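# Remove server bezel from unit 28, set on cart

## Task

Pull the front bezel off the server in rack unit 28 (asset tag 612121) and lay it flat on the top of the service cart to the robot's right, within the cart's raised rim. All other bezels must stay in place. None of the bezels is locked.

## Robot and tools

Robot: two arms, left_arm and right_arm, each with a two-finger gripper and a wrist camera. In the scene frame the origin is on the floor under the centre of the robot's foot, +x is straight ahead, +y is toward the robot's own left, and +z is up. Image sides do not follow arm names. The left base sits at (-0.034, +0.344, +1.230) m and the right at (-0.034, -0.344, +1.230) m. Only the floor height is known, and the rack and cart may be rotated relative to the robot. The fingers point along the gripper's +z and separate along its y. end_effector_position is the point between the pads, about 1 cm short of the fingertips. Reported poses can be off by a few centimetres, more when the arm is reaching far.

execute_actions(actions, cameras): actions is a list of actions. Each action is a table of up to 15 rows, one row per 1/30 s step. A table with fewer rows repeats its final row until 15 steps have passed. Every row holds 14 numbers in [-1, 1]: dx, dy, dz, rx, ry, rz, opening for left_arm, then the same seven for right_arm, always both arms. dx..rz are offsets, not poses: scene-frame axes, measured from that arm's Hand target as it was when the action began, so every row counts from the same start, and sending an offset again moves further. Scale: 1.0 equals 0.6 m or 180 degrees. rx, ry, rz form a single rotation vector, turning about the Hand target's position. A translation longer than 1.0 is shortened along its direction. Opening is absolute: +1 is fully open (0.094 m), -1 closed. To hold an arm still send six zeros, and repeat its current opening, since 0 is itself a half-open command. cameras: names, ["all"], or []; images come by default only with an empty actions list.

move(target, speed, blend, opening_speed, grip_force, blocking, cameras): target is one 14-number row (same layout, scale and frame as above) or a list of up to 15 such rows; every row is an offset from the Hand targets at the call's start, not from the previous row. speed is the path's top speed in m/s, 0.002 to 4.3, default 0.25 (rotation up to twice that in rad/s), one value or one per target. blend, in metres, rounds corners of a list; 0 stops at each point. opening_speed is the rate of the opening change per second on the -1..+1 scale, at least 0.2; use it to close gently. grip_force is the pad force cap in newtons, 10 to 50, per arm or shared; it persists, and low values close slowly. blocking=false returns after about 0.5 s while the move continues. All paths finish together; a move is cut at 10 s. Paths do not avoid obstacles or the other arm. The result adds a move: line such as done, off_target, moving, held or fault, and limits=paced (pose clipped) or limits=held (steps withheld). done means within 10 mm and 2 degrees; neither done nor off_target tells you about contact.

wait(seconds 0-10) lets time pass with commands held. stop brakes a running move. zoom_image(camera, region [x0,y0,x1,y1], at most 504 by 504 px) enlarges part of the newest image of cam_head_left (896x504), cam_head_right (896x504), cam_left_wrist (672x504) or cam_right_wrist (672x504). show_instructions shows the reference image (a service guide). read_manual gives licence texts. finished_scene(scene 1) ends the scene irreversibly; the bezel must stay on the cart without the robot.

Results: end_effector_position (m) and end_effector_quat_wxyz per arm; Hand target, the commanded pose after clipping, which the next offsets start from; Tool commands; grip_measured on the opening scale (reads up to about 2.5 mm wide when empty, and somewhat narrower than a hard part under full squeeze); joint positions, velocities (omitted when all within noise) and torques (include arm weight, noisy, numbers 3 and 4 wrap at ±28 N m). MOTOR HOT appears near 85 °C; at 100 °C that arm goes limp for 30-60 s or more (OVER-TEMPERATURE FAULT).

Control notes: commanded orientation is clipped each step to within 40 degrees of the current one, so large turns need several steps. Grippers often settle a few cm short of the target from friction and weight; a fresh command, even zeros, requests it again, or send the remaining gap as an offset. Tiny moves may not start. A blocked arm keeps pushing until you command its target back beyond the gripper. Don't route a path near an arm's own base; go around it. Faster moves hit harder and lag more.

Avoid: contact between the two arms, grippers or wrist cameras (the clearance check won't catch those), closing one gripper on the other's fingers, knocking objects off the work area or onto the floor, dropping the bezel or releasing it while it moves, hard hits on the rack or cart, long stretched holds that overheat motors. Release by commanding an opening well above grip_measured.

Each tool is called after ">>>" as name(argument=value, ...), one argument or row to a line, values as JSON.

Reference images:

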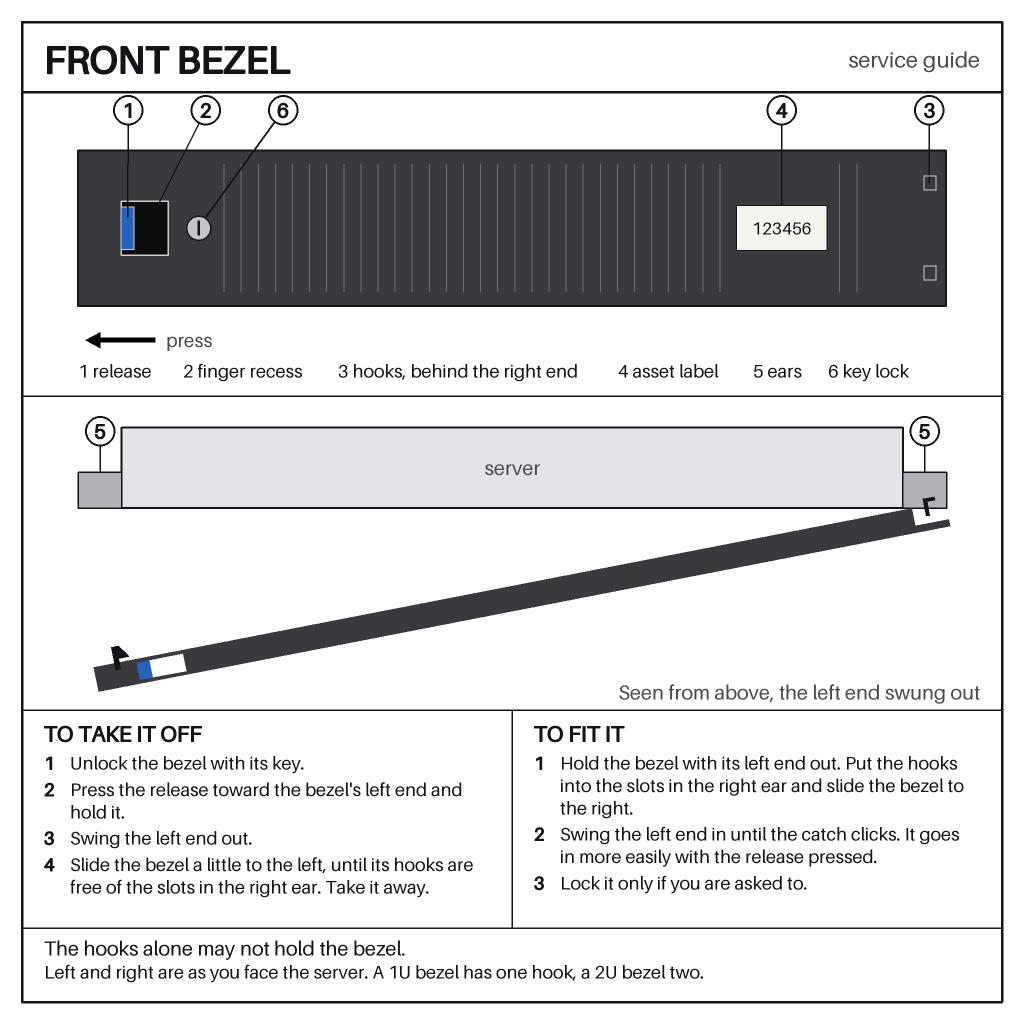

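## Session

>>> execute_actions(
  actions=[],
)

Scene clock: 0.00 s.
left_arm: end_effector_position=(+0.4099, +0.5973, +1.1329) grip_measured=+1.000 end_effector_quat_wxyz=(+0.247, -0.512, +0.818, +0.087) | right_arm: end_effector_position=(+0.4090, -0.1691, +1.0666) grip_measured=+1.000 end_effector_quat_wxyz=(+0.005, -0.059, -0.998, +0.005)
Joint positions: left_arm=[-1.482 1.659 0.761 0.031 -0.204 -0.626 0.094] | right_arm=[2.325 1.938 1.042 -0.526 0.157 0.503 0.094]
Joint velocities: within noise
Joint torques (N m): no reading
Heat: left arm: hottest shoulder 32 °C; right arm: hottest wrist yaw 31 °C.
Hand target: left_arm +0.4164, +0.6033, +1.1358; +0.254, -0.512, +0.816, +0.089 | right_arm +0.4258, -0.1619, +1.0779; +0.015, +0.062, +0.998, +0.003
Tool commands: left_gripper/opening=+1.0 right_gripper/opening=+1.0

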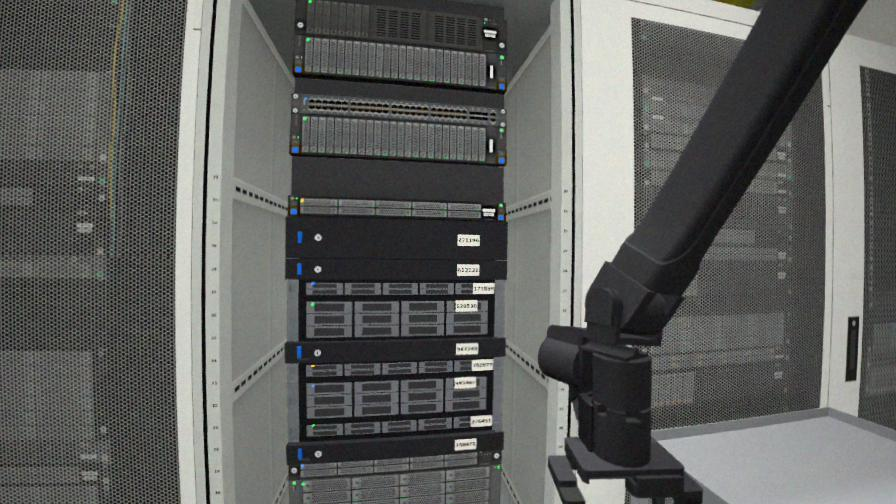

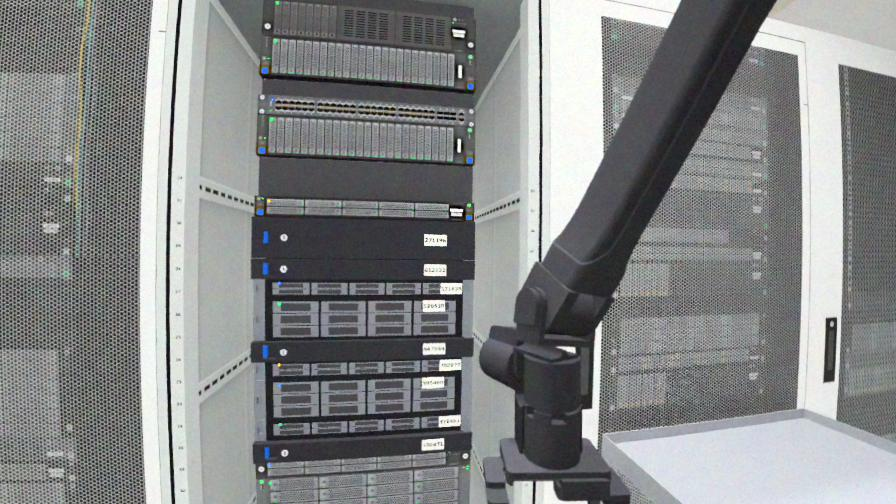

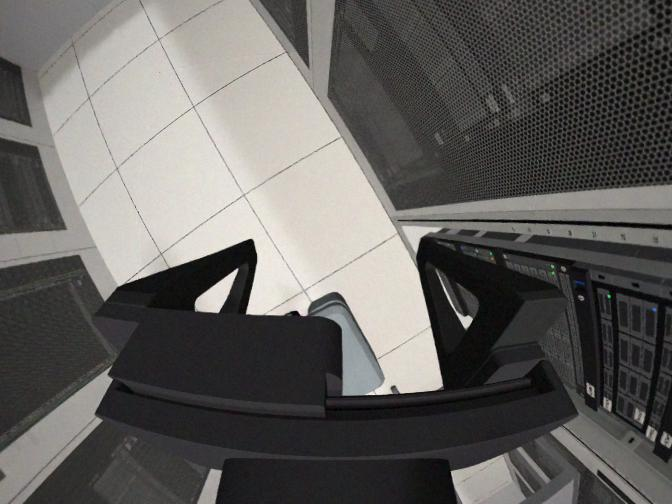

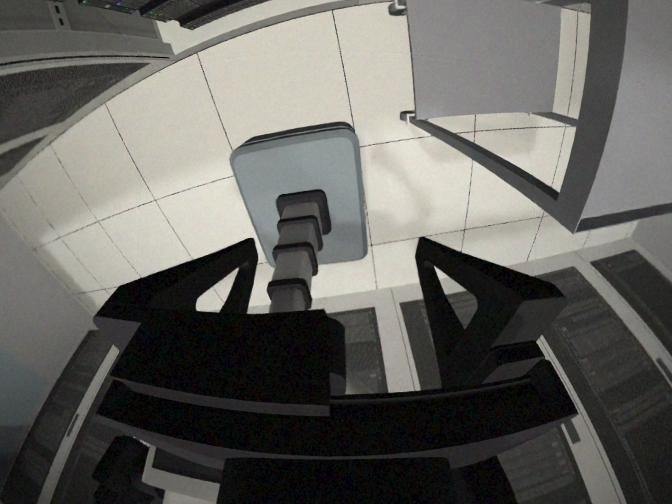

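>>> zoom_image(
  camera="cam_head_left",
  region=[270, 190, 530, 360],
)

>>> zoom_image(
  camera="cam_head_right",
  region=[240, 190, 500, 360],
)

>>> zoom_image(
  camera="cam_head_left",
  region=[200, 150, 320, 300],
)

>>> zoom_image(
  camera="cam_head_left",
  region=[480, 150, 600, 300],
)

Scaled by 1.938 from the camera's 896x504 image, which has a finer 1280x720 frame.

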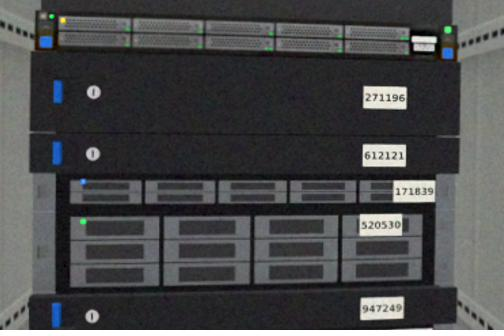

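Scaled by 1.938 from the camera's 896x504 image, which has a finer 1280x720 frame.

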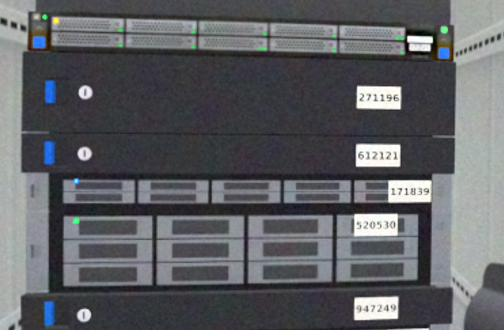

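Scaled by 3.360 from the camera's 896x504 image, which has a finer 1280x720 frame.

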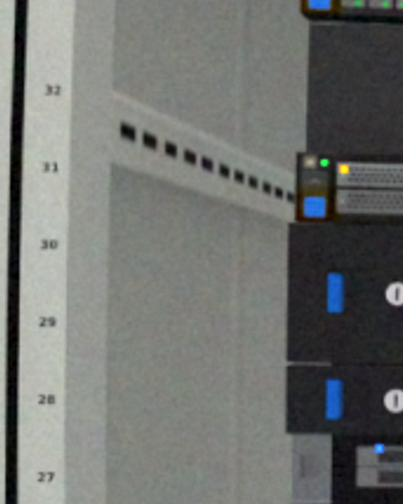

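Scaled by 3.360 from the camera's 896x504 image, which has a finer 1280x720 frame.

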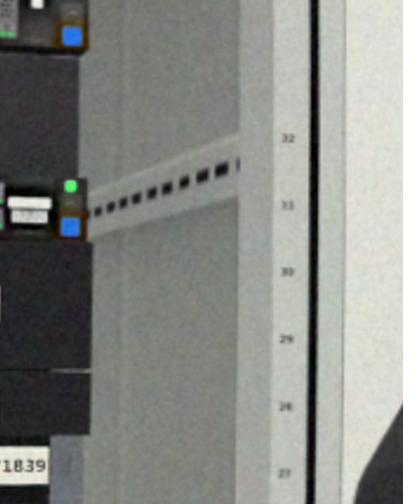

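>>> move(
  target=[-0.06, -0.34, 0.3, 0.2075, -0.2757, -0.2949, 1, 0,0,0,0,0,0,1],
  speed=0.3,
  cameras=["all"],
)

Scene clock: 19.77 s.
left_arm: end_effector_position=(+0.3793, +0.4062, +1.3057) grip_measured=+1.000 end_effector_quat_wxyz=(+0.677, -0.015, +0.735, -0.003) | right_arm: end_effector_position=(+0.4090, -0.1691, +1.0666) grip_measured=+1.000 end_effector_quat_wxyz=(+0.005, -0.059, -0.998, +0.005)
Joint positions: left_arm=[-1.7 1.566 0.154 1.542 0.214 0.023 0.094] | right_arm=[2.325 1.938 1.042 -0.526 0.157 0.503 0.094]
Joint torques (N m): left_arm=[-1.73 -7 0.49 3.56 0.15 0.15] | right_arm=[2.37 -16.03 5.35 0.4 0.05 0.01]
Heat: left arm: hottest shoulder 34 °C; right arm: hottest wrist yaw 30 °C.
Hand target: left_arm +0.3804, +0.3993, +1.3158; +0.707, +0.001, +0.707, +0.000 | right_arm +0.4258, -0.1619, +1.0779; +0.015, +0.062, +0.998, +0.003
Off the commanded pose: left_arm 0.012 m, 5 deg | right_arm 0.022 m, 2 deg.
joint sent to its limit (left arm) — joint 4 (wrist pitch), upper limit. The joint targets are off in position and orientation.
move: off_target (left_arm, right_arm)

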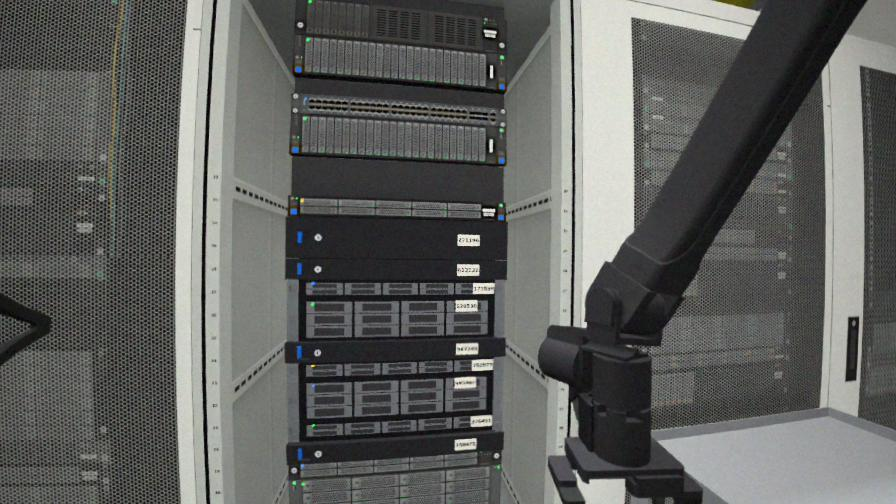

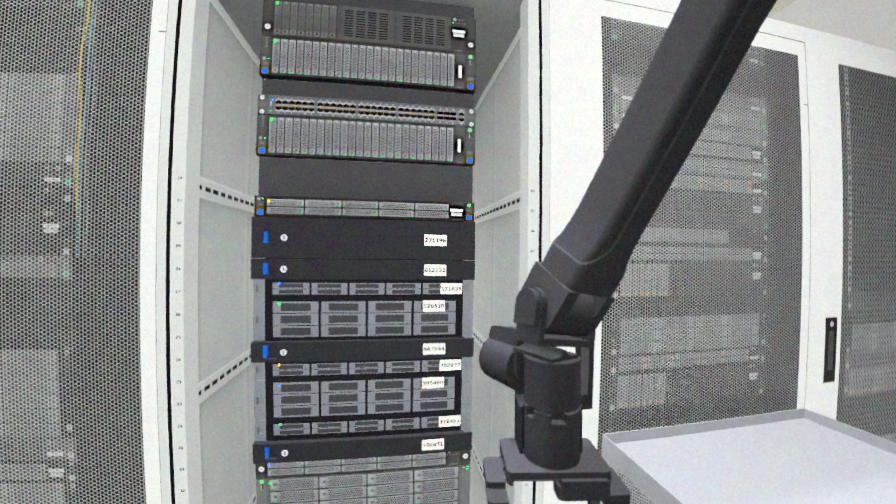

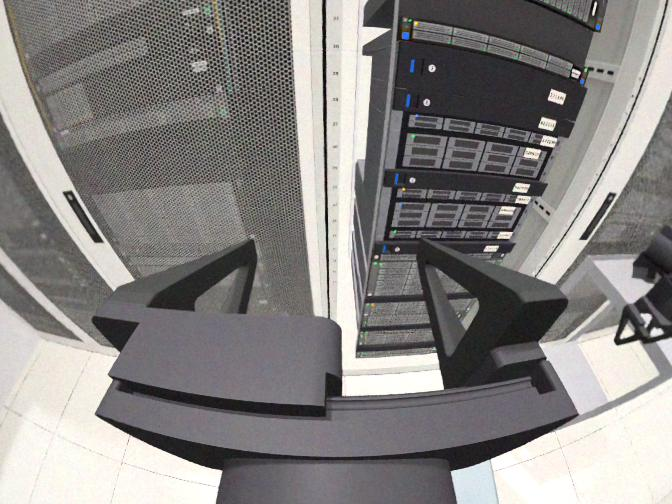

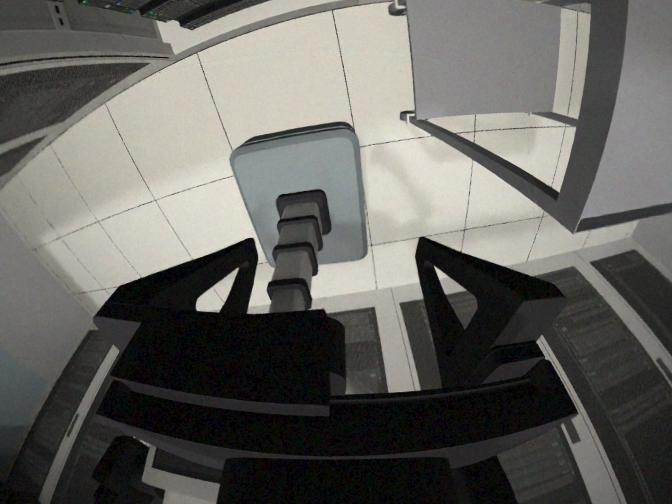

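>>> move(
  target=[0.45, -0.2, 0.04, 0,0,0, 1, 0,0,0,0,0,0,1],
  speed=0.2,
  cameras=["all"],
)

Scene clock: 26.77 s.
left_arm: end_effector_position=(+0.6393, +0.2903, +1.3418) grip_measured=+1.000 end_effector_quat_wxyz=(+0.707, -0.008, +0.708, +0.002) | right_arm: end_effector_position=(+0.4090, -0.1691, +1.0666) grip_measured=+1.000 end_effector_quat_wxyz=(+0.005, -0.059, -0.998, +0.005)
Joint positions: left_arm=[-2.076 1.758 0.865 1.102 -0.148 0.1 0.094] | right_arm=[2.325 1.938 1.042 -0.526 0.157 0.503 0.094]
Joint torques (N m): left_arm=[-2.84 -12.1 8.55 1.94 0.03 0.11] | right_arm=[2.43 -16.21 5.37 0.43 0.05 0.02]
Heat: left arm: hottest shoulder 34 °C; right arm: hottest wrist yaw 30 °C.
Hand target: left_arm +0.6504, +0.2793, +1.3398; +0.707, +0.001, +0.707, +0.000 | right_arm +0.4258, -0.1619, +1.0779; +0.015, +0.062, +0.998, +0.003
Off the commanded pose: left_arm 0.016 m, 1 deg | right_arm 0.022 m, 2 deg.
move: off_target (left_arm, right_arm)

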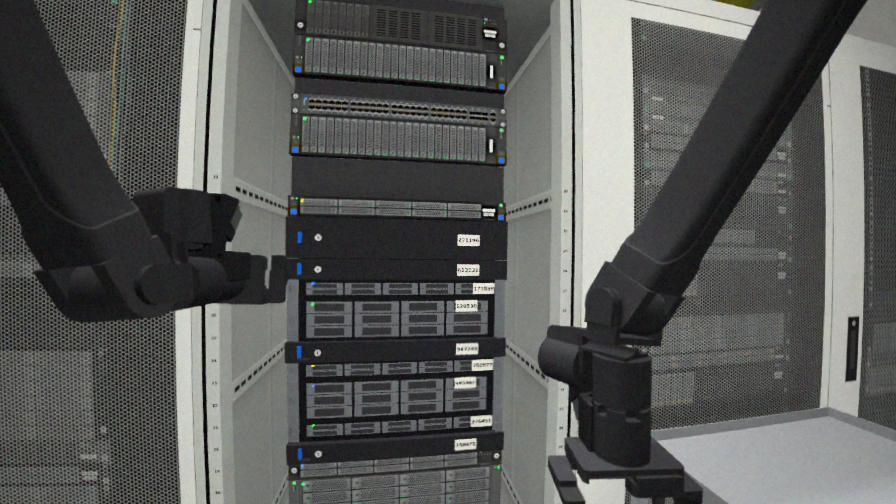

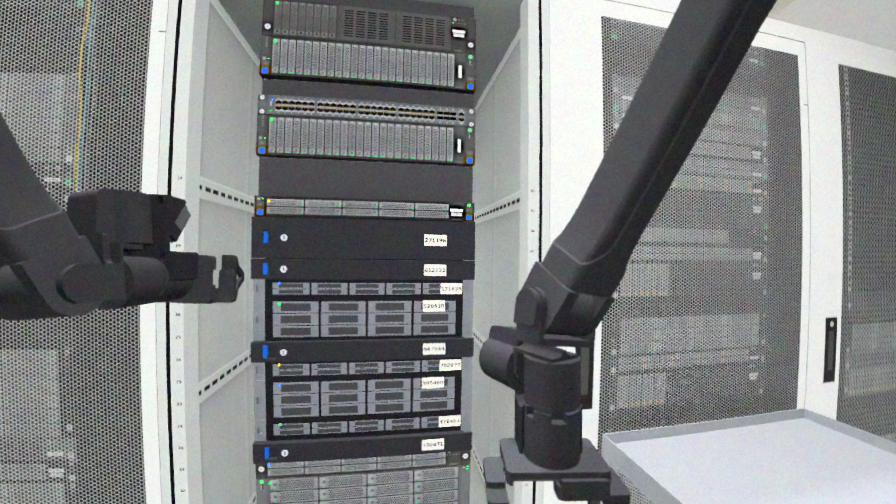

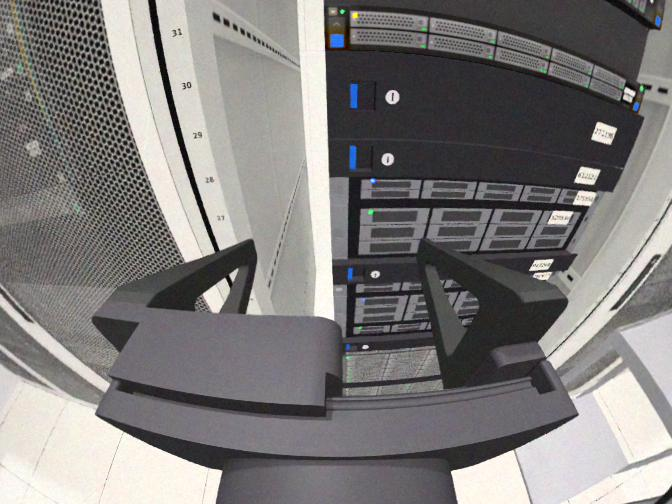

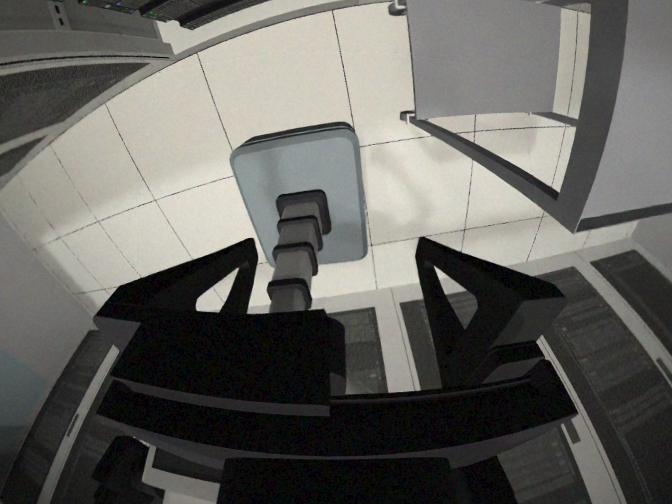

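>>> zoom_image(
  camera="cam_left_wrist",
  region=[310, 60, 450, 260],
)

Scaled by 2.520 from the camera's 672x504 image, which has a finer 960x720 frame.

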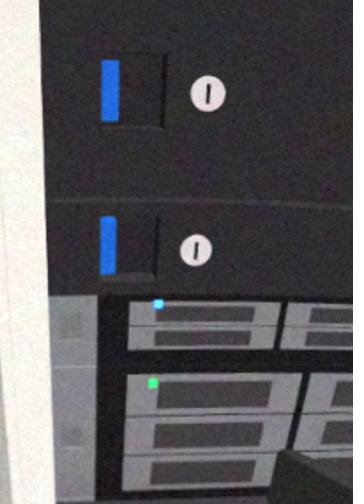

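>>> move(
  target=[0.1, 0.03, -0.03, 0,0,0, 0, 0,0,0,0,0,0,1],
  speed=0.15,
  cameras=["cam_left_wrist","cam_head_left","cam_head_right"],
)

>>> zoom_image(
  camera="cam_left_wrist",
  region=[230, 60, 450, 260],
)

Scene clock: 35.27 s.
left_arm: end_effector_position=(+0.6982, +0.2962, +1.3259) grip_measured=+0.002 end_effector_quat_wxyz=(+0.707, +0.000, +0.707, -0.001) | right_arm: end_effector_position=(+0.4090, -0.1691, +1.0666) grip_measured=+1.000 end_effector_quat_wxyz=(+0.005, -0.059, -0.998, +0.005)
Joint positions: left_arm=[-2.042 1.874 1.045 1.037 -0.1 0.1 0.047] | right_arm=[2.325 1.938 1.042 -0.526 0.157 0.503 0.094]
Joint torques (N m): left_arm=[-1.55 -14.1 9.22 1.98 0.18 0.01] | right_arm=[2.78 -15.74 5.35 0.46 0.05 0.01]
Heat: left arm: hottest shoulder 34 °C; right arm: hottest wrist yaw 30 °C.
Hand target: left_arm +0.7104, +0.2973, +1.3218; +0.707, +0.001, +0.707, +0.000 | right_arm +0.4258, -0.1619, +1.0779; +0.015, +0.062, +0.998, +0.003
Off the commanded pose: left_arm 0.013 m, 0 deg | right_arm 0.022 m, 2 deg.
move: off_target (left_arm, right_arm)
Images, in order (width x height): cam_head_left 896x504, cam_head_right 896x504, cam_left_wrist 672x504.

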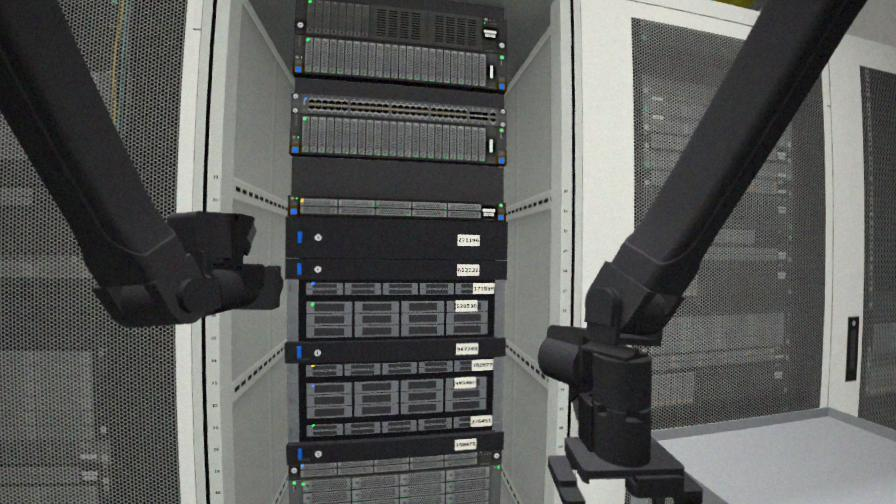

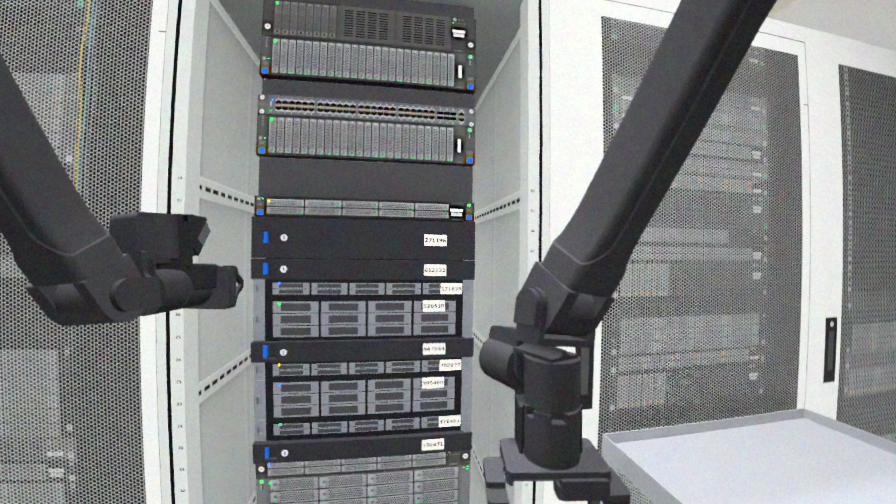

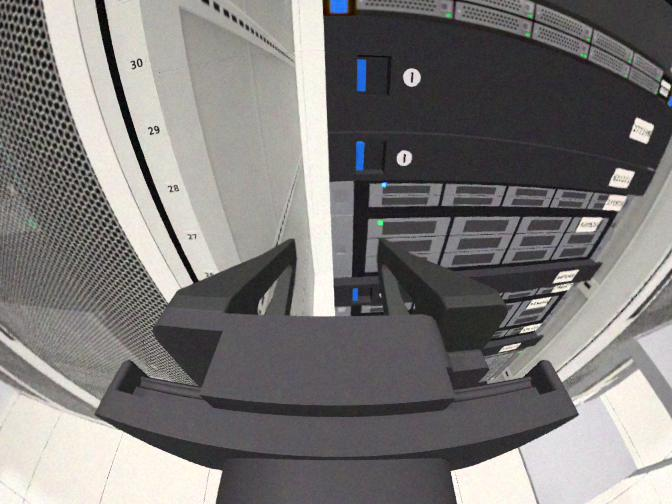

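Scaled by 2.291 from the camera's 672x504 image, which has a finer 960x720 frame.

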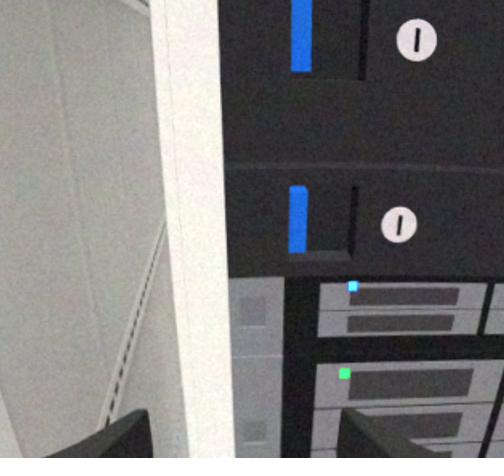

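>>> move(
  target=[0.15, -0.018, 0.025, 0,0,0, 0.02, 0,0,0,0,0,0,1],
  speed=0.1,
  cameras=["cam_left_wrist","cam_head_left","cam_head_right"],
)

>>> zoom_image(
  camera="cam_left_wrist",
  region=[250, 100, 450, 300],
)

Scene clock: 51.13 s.
left_arm: end_effector_position=(+0.7872, +0.2888, +1.3402) grip_measured=+0.018 end_effector_quat_wxyz=(+0.706, +0.000, +0.708, +0.000) | right_arm: end_effector_position=(+0.4090, -0.1691, +1.0666) grip_measured=+1.000 end_effector_quat_wxyz=(+0.005, -0.059, -0.998, +0.005)
Joint positions: left_arm=[-2.042 1.983 1.344 0.844 -0.102 0.1 0.048] | right_arm=[2.325 1.938 1.042 -0.526 0.157 0.503 0.094]
Joint torques (N m): left_arm=[-2.32 -16.56 11.17 1.99 0.03 0.02] | right_arm=[2.55 -15.91 5.33 0.46 0.06 0]
Heat: left arm: hottest shoulder 35 °C; right arm: hottest shoulder 30 °C.
Hand target: left_arm +0.8004, +0.2865, +1.3368; +0.707, +0.001, +0.707, +0.000 | right_arm +0.4258, -0.1619, +1.0779; +0.015, +0.062, +0.998, +0.003
Off the commanded pose: left_arm 0.014 m, 0 deg | right_arm 0.022 m, 2 deg.
move: off_target (left_arm, right_arm)
Images, in order (width x height): cam_head_left 896x504, cam_head_right 896x504, cam_left_wrist 672x504.

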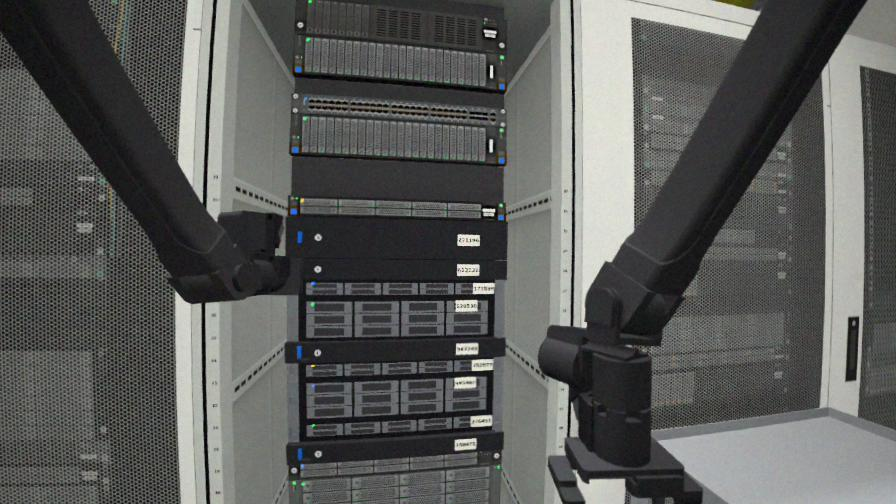

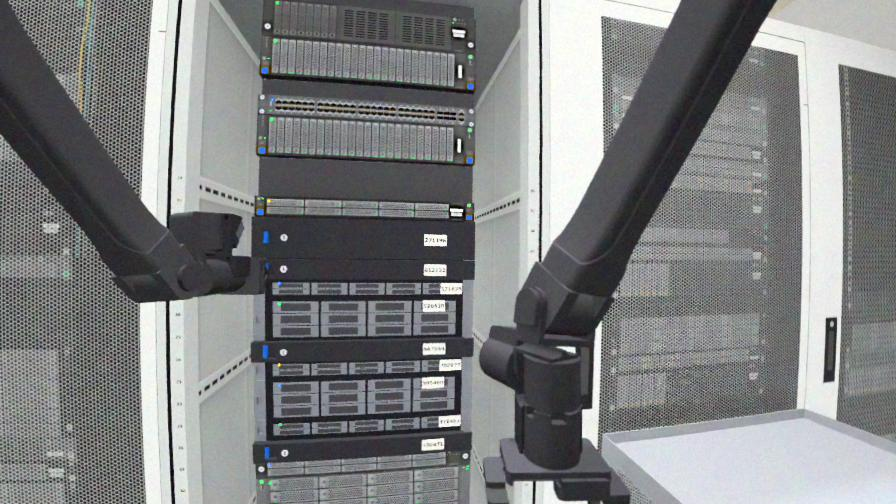

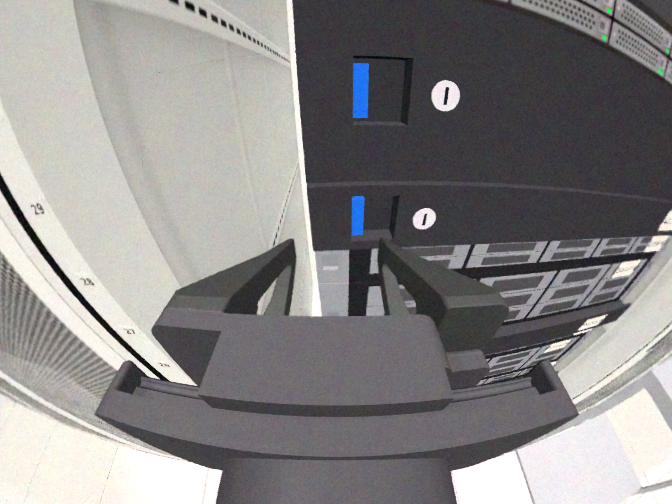

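Scaled by 2.520 from the camera's 672x504 image, which has a finer 960x720 frame.

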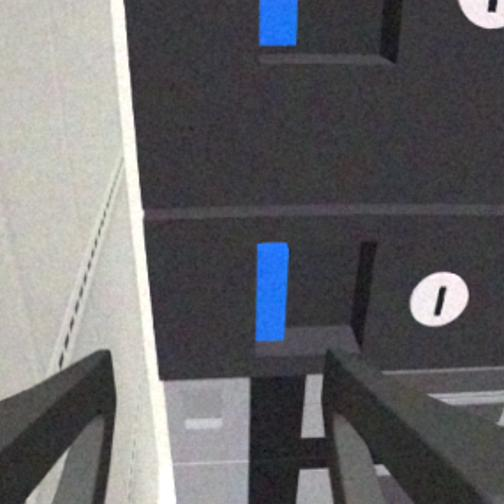

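>>> move(
  target=[0.028, -0.0065, 0.003, 0,0,0, 0.02, 0,0,0,0,0,0,1],
  speed=0.06,
  cameras=["cam_left_wrist"],
)

>>> zoom_image(
  camera="cam_left_wrist",
  region=[270, 140, 430, 300],
)

Scene clock: 59.10 s.
left_arm: end_effector_position=(+0.8007, +0.2882, +1.3426) grip_measured=+0.018 end_effector_quat_wxyz=(+0.706, -0.004, +0.708, -0.002) | right_arm: end_effector_position=(+0.4090, -0.1691, +1.0666) grip_measured=+1.000 end_effector_quat_wxyz=(+0.005, -0.059, -0.998, +0.005)
Joint positions: left_arm=[-2.042 2.003 1.393 0.816 -0.105 0.092 0.048] | right_arm=[2.325 1.938 1.042 -0.526 0.157 0.503 0.094]
Joint torques (N m): left_arm=[-2.55 -16.38 12.72 1.65 0.03 0.03] | right_arm=[2.43 -15.91 5.31 0.32 0.04 0.03]
Heat: left arm: hottest shoulder 35 °C; right arm: hottest shoulder 30 °C.
Hand target: left_arm +0.8172, +0.2826, +1.3386; +0.707, +0.001, +0.707, +0.000 | right_arm +0.4258, -0.1619, +1.0779; +0.015, +0.062, +0.998, +0.003
Off the commanded pose: left_arm 0.018 m, 1 deg | right_arm 0.022 m, 2 deg.
move: off_target (left_arm, right_arm)
Images, in order (width x height): cam_left_wrist 672x504.

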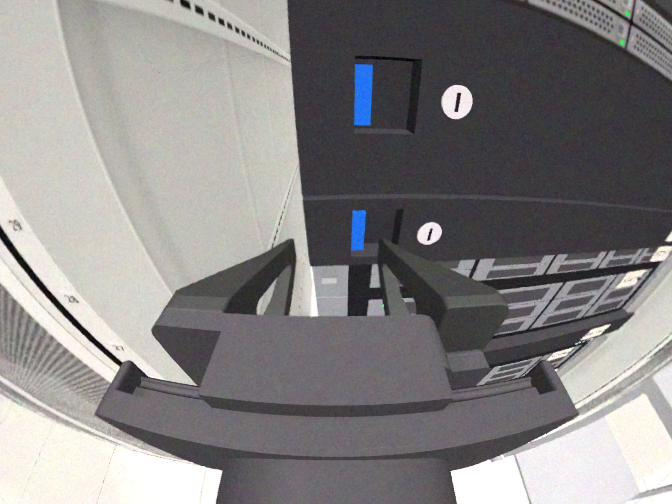

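Scaled by 3.150 from the camera's 672x504 image, which has a finer 960x720 frame.

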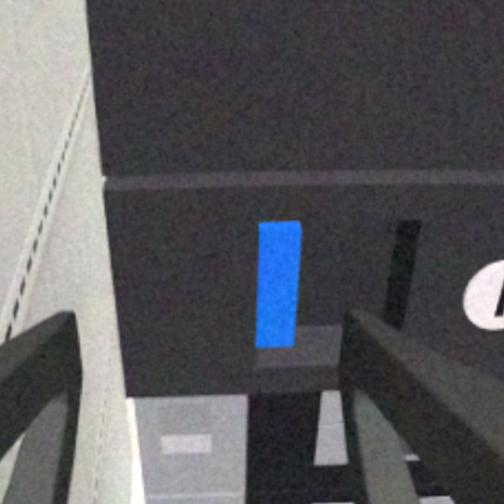

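>>> move(
  target=[0.018, 0, 0.006, 0,0,0, 0.02, 0,0,0,0,0,0,1],
  speed=0.05,
  cameras=["cam_left_wrist"],
)

>>> zoom_image(
  camera="cam_left_wrist",
  region=[270, 140, 430, 300],
)

Scene clock: 65.43 s.
left_arm: end_effector_position=(+0.8011, +0.2882, +1.3423) grip_measured=+0.018 end_effector_quat_wxyz=(+0.704, -0.004, +0.710, -0.002) | right_arm: end_effector_position=(+0.4090, -0.1691, +1.0666) grip_measured=+1.000 end_effector_quat_wxyz=(+0.005, -0.059, -0.998, +0.005)
Joint positions: left_arm=[-2.042 2.001 1.395 0.807 -0.105 0.092 0.048] | right_arm=[2.325 1.938 1.042 -0.526 0.157 0.503 0.094]
Joint torques (N m): left_arm=[-2.61 -15.74 15.51 1.02 0.07 0.02] | right_arm=[2.32 -16.03 5.38 0.42 0.06 -0.01]
Heat: left arm: hottest shoulder 37 °C; right arm: hottest shoulder 30 °C.
Hand target: left_arm +0.8280, +0.2826, +1.3422; +0.707, +0.001, +0.707, +0.000 | right_arm +0.4258, -0.1619, +1.0779; +0.015, +0.062, +0.998, +0.003
Off the commanded pose: left_arm 0.027 m, 1 deg | right_arm 0.022 m, 2 deg.
move: off_target (left_arm, right_arm)
Images, in order (width x height): cam_left_wrist 672x504.

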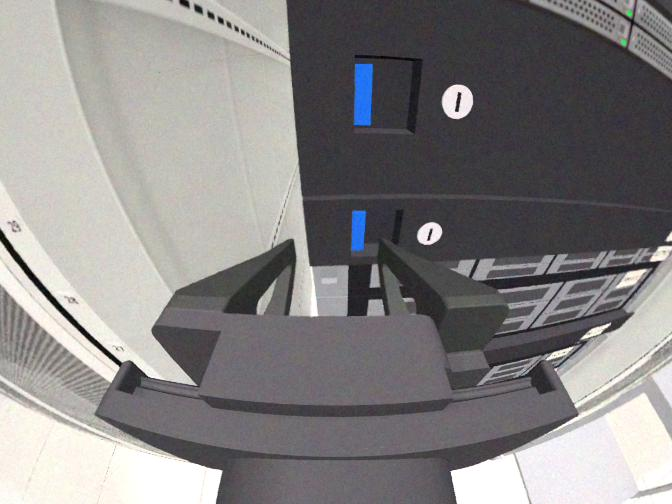

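Scaled by 3.150 from the camera's 672x504 image, which has a finer 960x720 frame.

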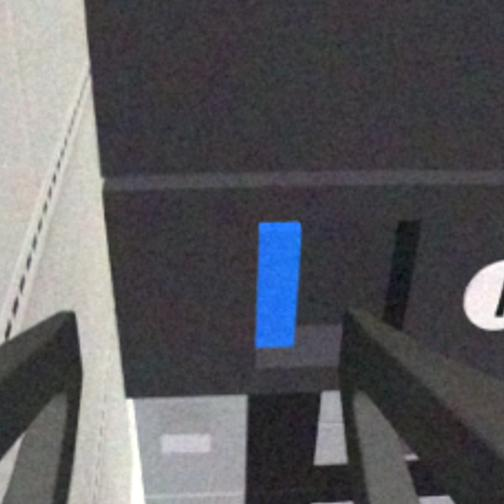

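>>> move(
  target=[
    [-0.035, 0, 0, 0,0,0, 0.02, 0,0,0,0,0,0,1],
    [-0.035, 0.003, 0.014, 0,0,0, 0.02, 0,0,0,0,0,0,1],
  ],
  speed=0.06,
  cameras=["cam_left_wrist"],
)

>>> zoom_image(
  camera="cam_left_wrist",
  region=[270, 140, 430, 300],
)

Scene clock: 71.17 s.
left_arm: end_effector_position=(+0.8012, +0.2883, +1.3436) grip_measured=+0.018 end_effector_quat_wxyz=(+0.705, -0.004, +0.710, -0.002) | right_arm: end_effector_position=(+0.4090, -0.1691, +1.0666) grip_measured=+1.000 end_effector_quat_wxyz=(+0.005, -0.059, -0.998, +0.005)
Joint positions: left_arm=[-2.042 2 1.395 0.807 -0.105 0.092 0.048] | right_arm=[2.325 1.938 1.042 -0.526 0.157 0.503 0.094]
Joint torques (N m): left_arm=[-2.55 -18.96 9.48 1.87 0.05 0.02] | right_arm=[2.43 -15.91 5.3 0.44 0.04 0]
Heat: left arm: hottest shoulder 38 °C; right arm: hottest shoulder 30 °C.
Hand target: left_arm +0.8070, +0.2844, +1.3506; +0.707, +0.001, +0.707, +0.000 | right_arm +0.4258, -0.1619, +1.0779; +0.015, +0.062, +0.998, +0.003
Off the commanded pose: left_arm 0.010 m, 1 deg | right_arm 0.022 m, 2 deg.
move: off_target (right_arm)
Images, in order (width x height): cam_left_wrist 672x504.

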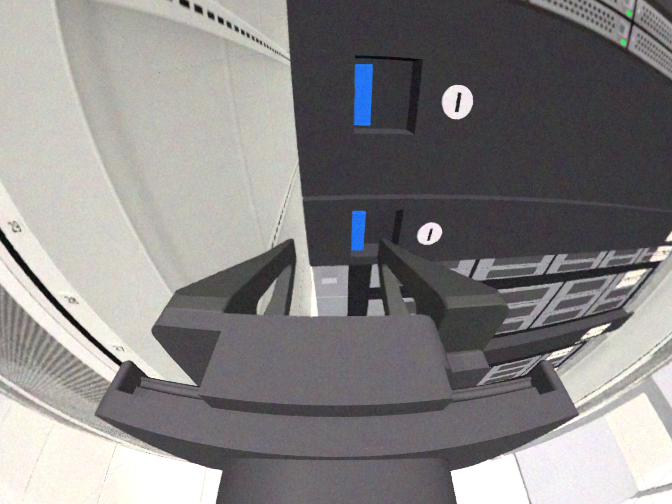

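Scaled by 3.150 from the camera's 672x504 image, which has a finer 960x720 frame.

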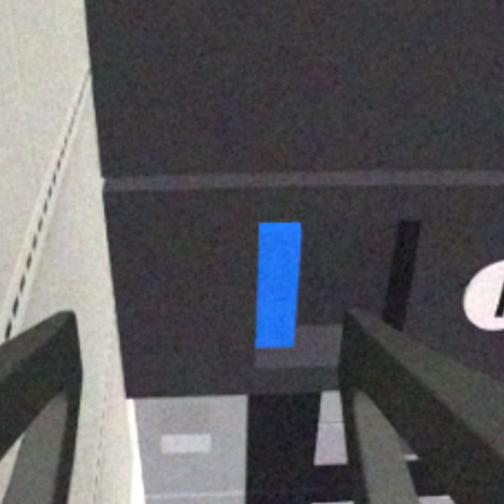

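>>> move(
  target=[
    [-0.09, 0.003, 0.03, 0,0,0, 0.02, 0,0,0,0,0,0,1],
    [-0.03, 0.003, 0.006, 0,0,0, 0.02, 0,0,0,0,0,0,1],
  ],
  speed=0.08,
  cameras=["cam_left_wrist"],
)

>>> zoom_image(
  camera="cam_left_wrist",
  region=[270, 140, 430, 300],
)

Scene clock: 75.97 s.
left_arm: end_effector_position=(+0.7764, +0.2929, +1.3539) grip_measured=+0.018 end_effector_quat_wxyz=(+0.703, -0.003, +0.711, +0.003) | right_arm: end_effector_position=(+0.4090, -0.1691, +1.0666) grip_measured=+1.000 end_effector_quat_wxyz=(+0.005, -0.059, -0.998, +0.005)
Joint positions: left_arm=[-2.042 1.934 1.304 0.829 -0.111 0.1 0.048] | right_arm=[2.325 1.938 1.042 -0.526 0.157 0.503 0.094]
Joint torques (N m): left_arm=[-2.67 -16.21 11.3 2.13 0.19 0.02] | right_arm=[2.61 -15.74 5.49 0.47 0.05 -0.01]
Heat: left arm: hottest shoulder 38 °C; right arm: hottest shoulder 31 °C.
Hand target: left_arm +0.7890, +0.2862, +1.3542; +0.707, +0.001, +0.707, +0.000 | right_arm +0.4258, -0.1619, +1.0779; +0.015, +0.062, +0.998, +0.003
Off the commanded pose: left_arm 0.014 m, 1 deg | right_arm 0.022 m, 2 deg.
move: off_target (left_arm, right_arm)
Images, in order (width x height): cam_left_wrist 672x504.

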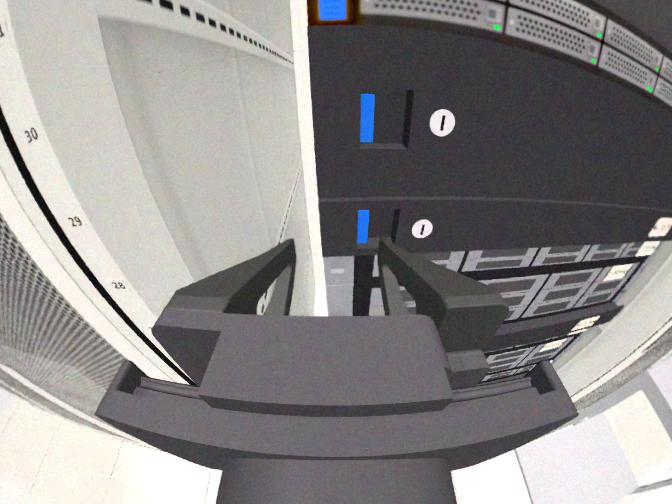

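Scaled by 3.150 from the camera's 672x504 image, which has a finer 960x720 frame.

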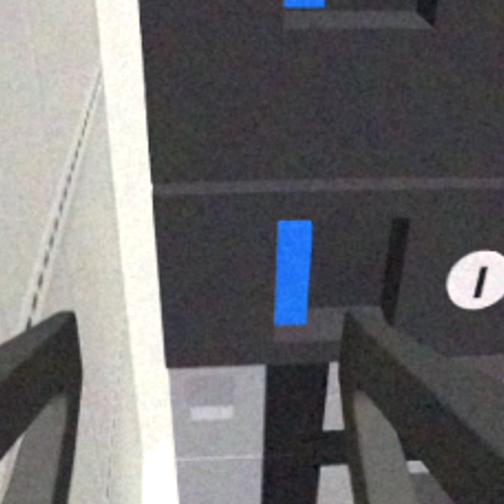

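>>> move(
  target=[0.04, -0.01, -0.011, 0,0,0, 0.02, 0,0,0,0,0,0,1],
  speed=0.06,
  cameras=["cam_left_wrist"],
)

>>> zoom_image(
  camera="cam_left_wrist",
  region=[270, 140, 430, 300],
)

Scene clock: 82.57 s.
left_arm: end_effector_position=(+0.8009, +0.2901, +1.3504) grip_measured=+0.018 end_effector_quat_wxyz=(+0.705, -0.004, +0.709, +0.003) | right_arm: end_effector_position=(+0.4090, -0.1691, +1.0666) grip_measured=+1.000 end_effector_quat_wxyz=(+0.005, -0.059, -0.998, +0.005)
Joint positions: left_arm=[-2.042 1.988 1.393 0.8 -0.111 0.1 0.048] | right_arm=[2.325 1.938 1.042 -0.526 0.157 0.503 0.094]
Joint torques (N m): left_arm=[-2.96 -16.97 11.64 1.94 0.04 0.02] | right_arm=[2.67 -15.97 5.38 0.38 0.08 -0.01]
Heat: left arm: hottest shoulder 40 °C; right arm: hottest shoulder 31 °C.
Hand target: left_arm +0.8130, +0.2802, +1.3476; +0.707, +0.001, +0.707, +0.000 | right_arm +0.4258, -0.1619, +1.0779; +0.015, +0.062, +0.998, +0.003
Off the commanded pose: left_arm 0.016 m, 1 deg | right_arm 0.022 m, 2 deg.
move: off_target (left_arm, right_arm)
Images, in order (width x height): cam_left_wrist 672x504.

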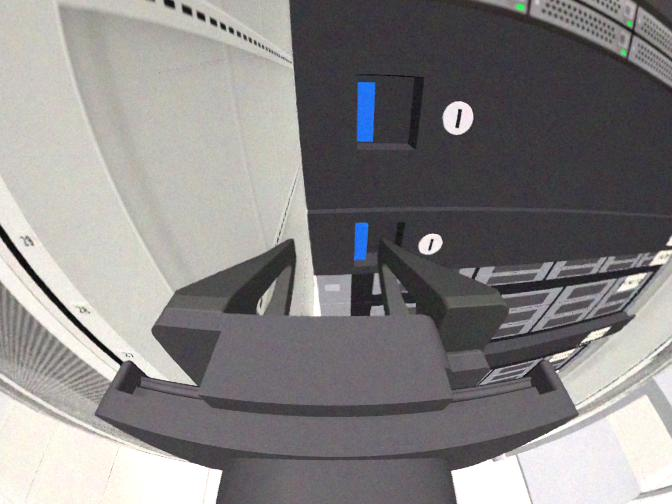

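Scaled by 3.150 from the camera's 672x504 image, which has a finer 960x720 frame.

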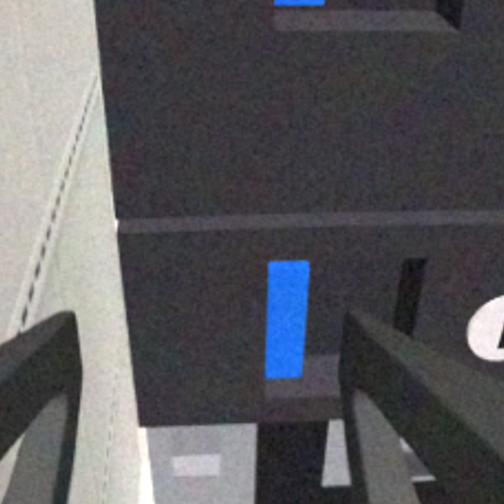

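>>> move(
  target=[0.02, -0.006, -0.003, 0,0,0, 0.02, 0,0,0,0,0,0,1],
  speed=0.04,
  cameras=["cam_left_wrist"],
)

>>> zoom_image(
  camera="cam_left_wrist",
  region=[270, 140, 430, 300],
)

Scene clock: 86.83 s.
left_arm: end_effector_position=(+0.8111, +0.2895, +1.3494) grip_measured=+0.018 end_effector_quat_wxyz=(+0.706, -0.007, +0.708, +0.001) | right_arm: end_effector_position=(+0.4090, -0.1691, +1.0666) grip_measured=+1.000 end_effector_quat_wxyz=(+0.005, -0.059, -0.998, +0.005)
Joint positions: left_arm=[-2.042 2.009 1.432 0.784 -0.114 0.092 0.048] | right_arm=[2.325 1.938 1.042 -0.526 0.157 0.503 0.094]
Joint torques (N m): left_arm=[-3.37 -16.79 12.37 1.81 0.02 0.03] | right_arm=[2.08 -15.97 5.35 0.47 0.05 0.03]
Heat: left arm: hottest shoulder 40 °C; right arm: hottest shoulder 31 °C.
Hand target: left_arm +0.8250, +0.2766, +1.3458; +0.707, +0.001, +0.707, +0.000 | right_arm +0.4258, -0.1619, +1.0779; +0.015, +0.062, +0.998, +0.003
Off the commanded pose: left_arm 0.019 m, 1 deg | right_arm 0.022 m, 2 deg.
move: off_target (left_arm, right_arm)
Images, in order (width x height): cam_left_wrist 672x504.

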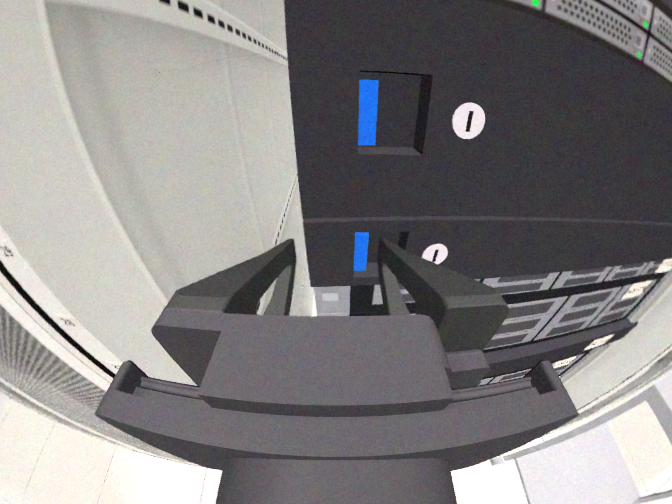

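Scaled by 3.150 from the camera's 672x504 image, which has a finer 960x720 frame.

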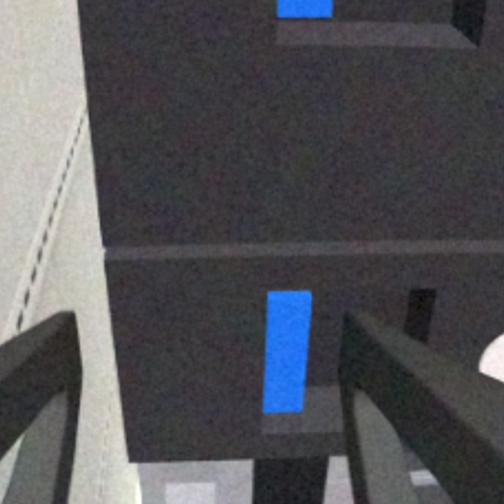

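>>> move(
  target=[0.025, -0.002, 0.0, 0,0,0, 0.02, 0,0,0,0,0,0,1],
  speed=0.03,
  cameras=["cam_left_wrist"],
)

>>> zoom_image(
  camera="cam_left_wrist",
  region=[270, 140, 430, 300],
)

Scene clock: 90.33 s.
left_arm: end_effector_position=(+0.8123, +0.2894, +1.3499) grip_measured=+0.018 end_effector_quat_wxyz=(+0.705, -0.007, +0.709, +0.001) | right_arm: end_effector_position=(+0.4090, -0.1691, +1.0666) grip_measured=+1.000 end_effector_quat_wxyz=(+0.005, -0.059, -0.998, +0.005)
Joint positions: left_arm=[-2.042 2.009 1.436 0.777 -0.114 0.092 0.048] | right_arm=[2.325 1.938 1.042 -0.526 0.157 0.503 0.094]
Joint torques (N m): left_arm=[-3.49 -15.33 16.25 1.14 0.05 0.03] | right_arm=[2.61 -15.91 5.34 0.43 0.04 0.01]
Heat: left arm: hottest shoulder 40 °C; right arm: hottest shoulder 31 °C.
Hand target: left_arm +0.8400, +0.2754, +1.3458; +0.707, +0.001, +0.707, +0.000 | right_arm +0.4258, -0.1619, +1.0779; +0.015, +0.062, +0.998, +0.003
Off the commanded pose: left_arm 0.031 m, 1 deg | right_arm 0.022 m, 2 deg.
move: off_target (left_arm, right_arm)
Images, in order (width x height): cam_left_wrist 672x504.

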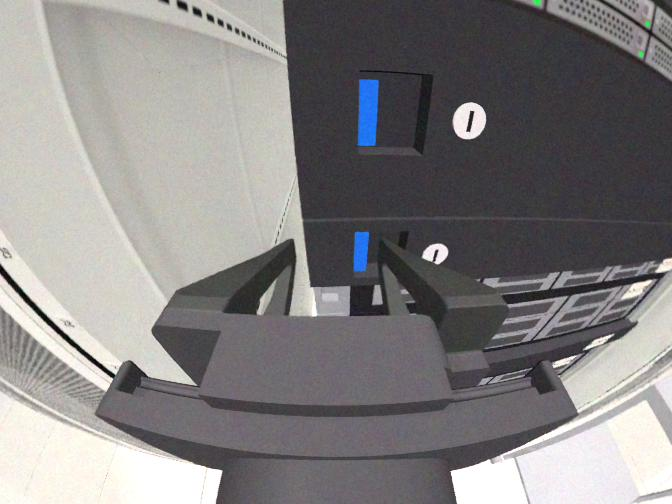

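Scaled by 3.150 from the camera's 672x504 image, which has a finer 960x720 frame.

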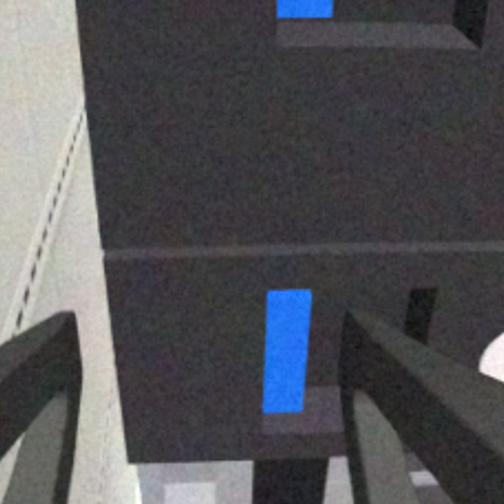

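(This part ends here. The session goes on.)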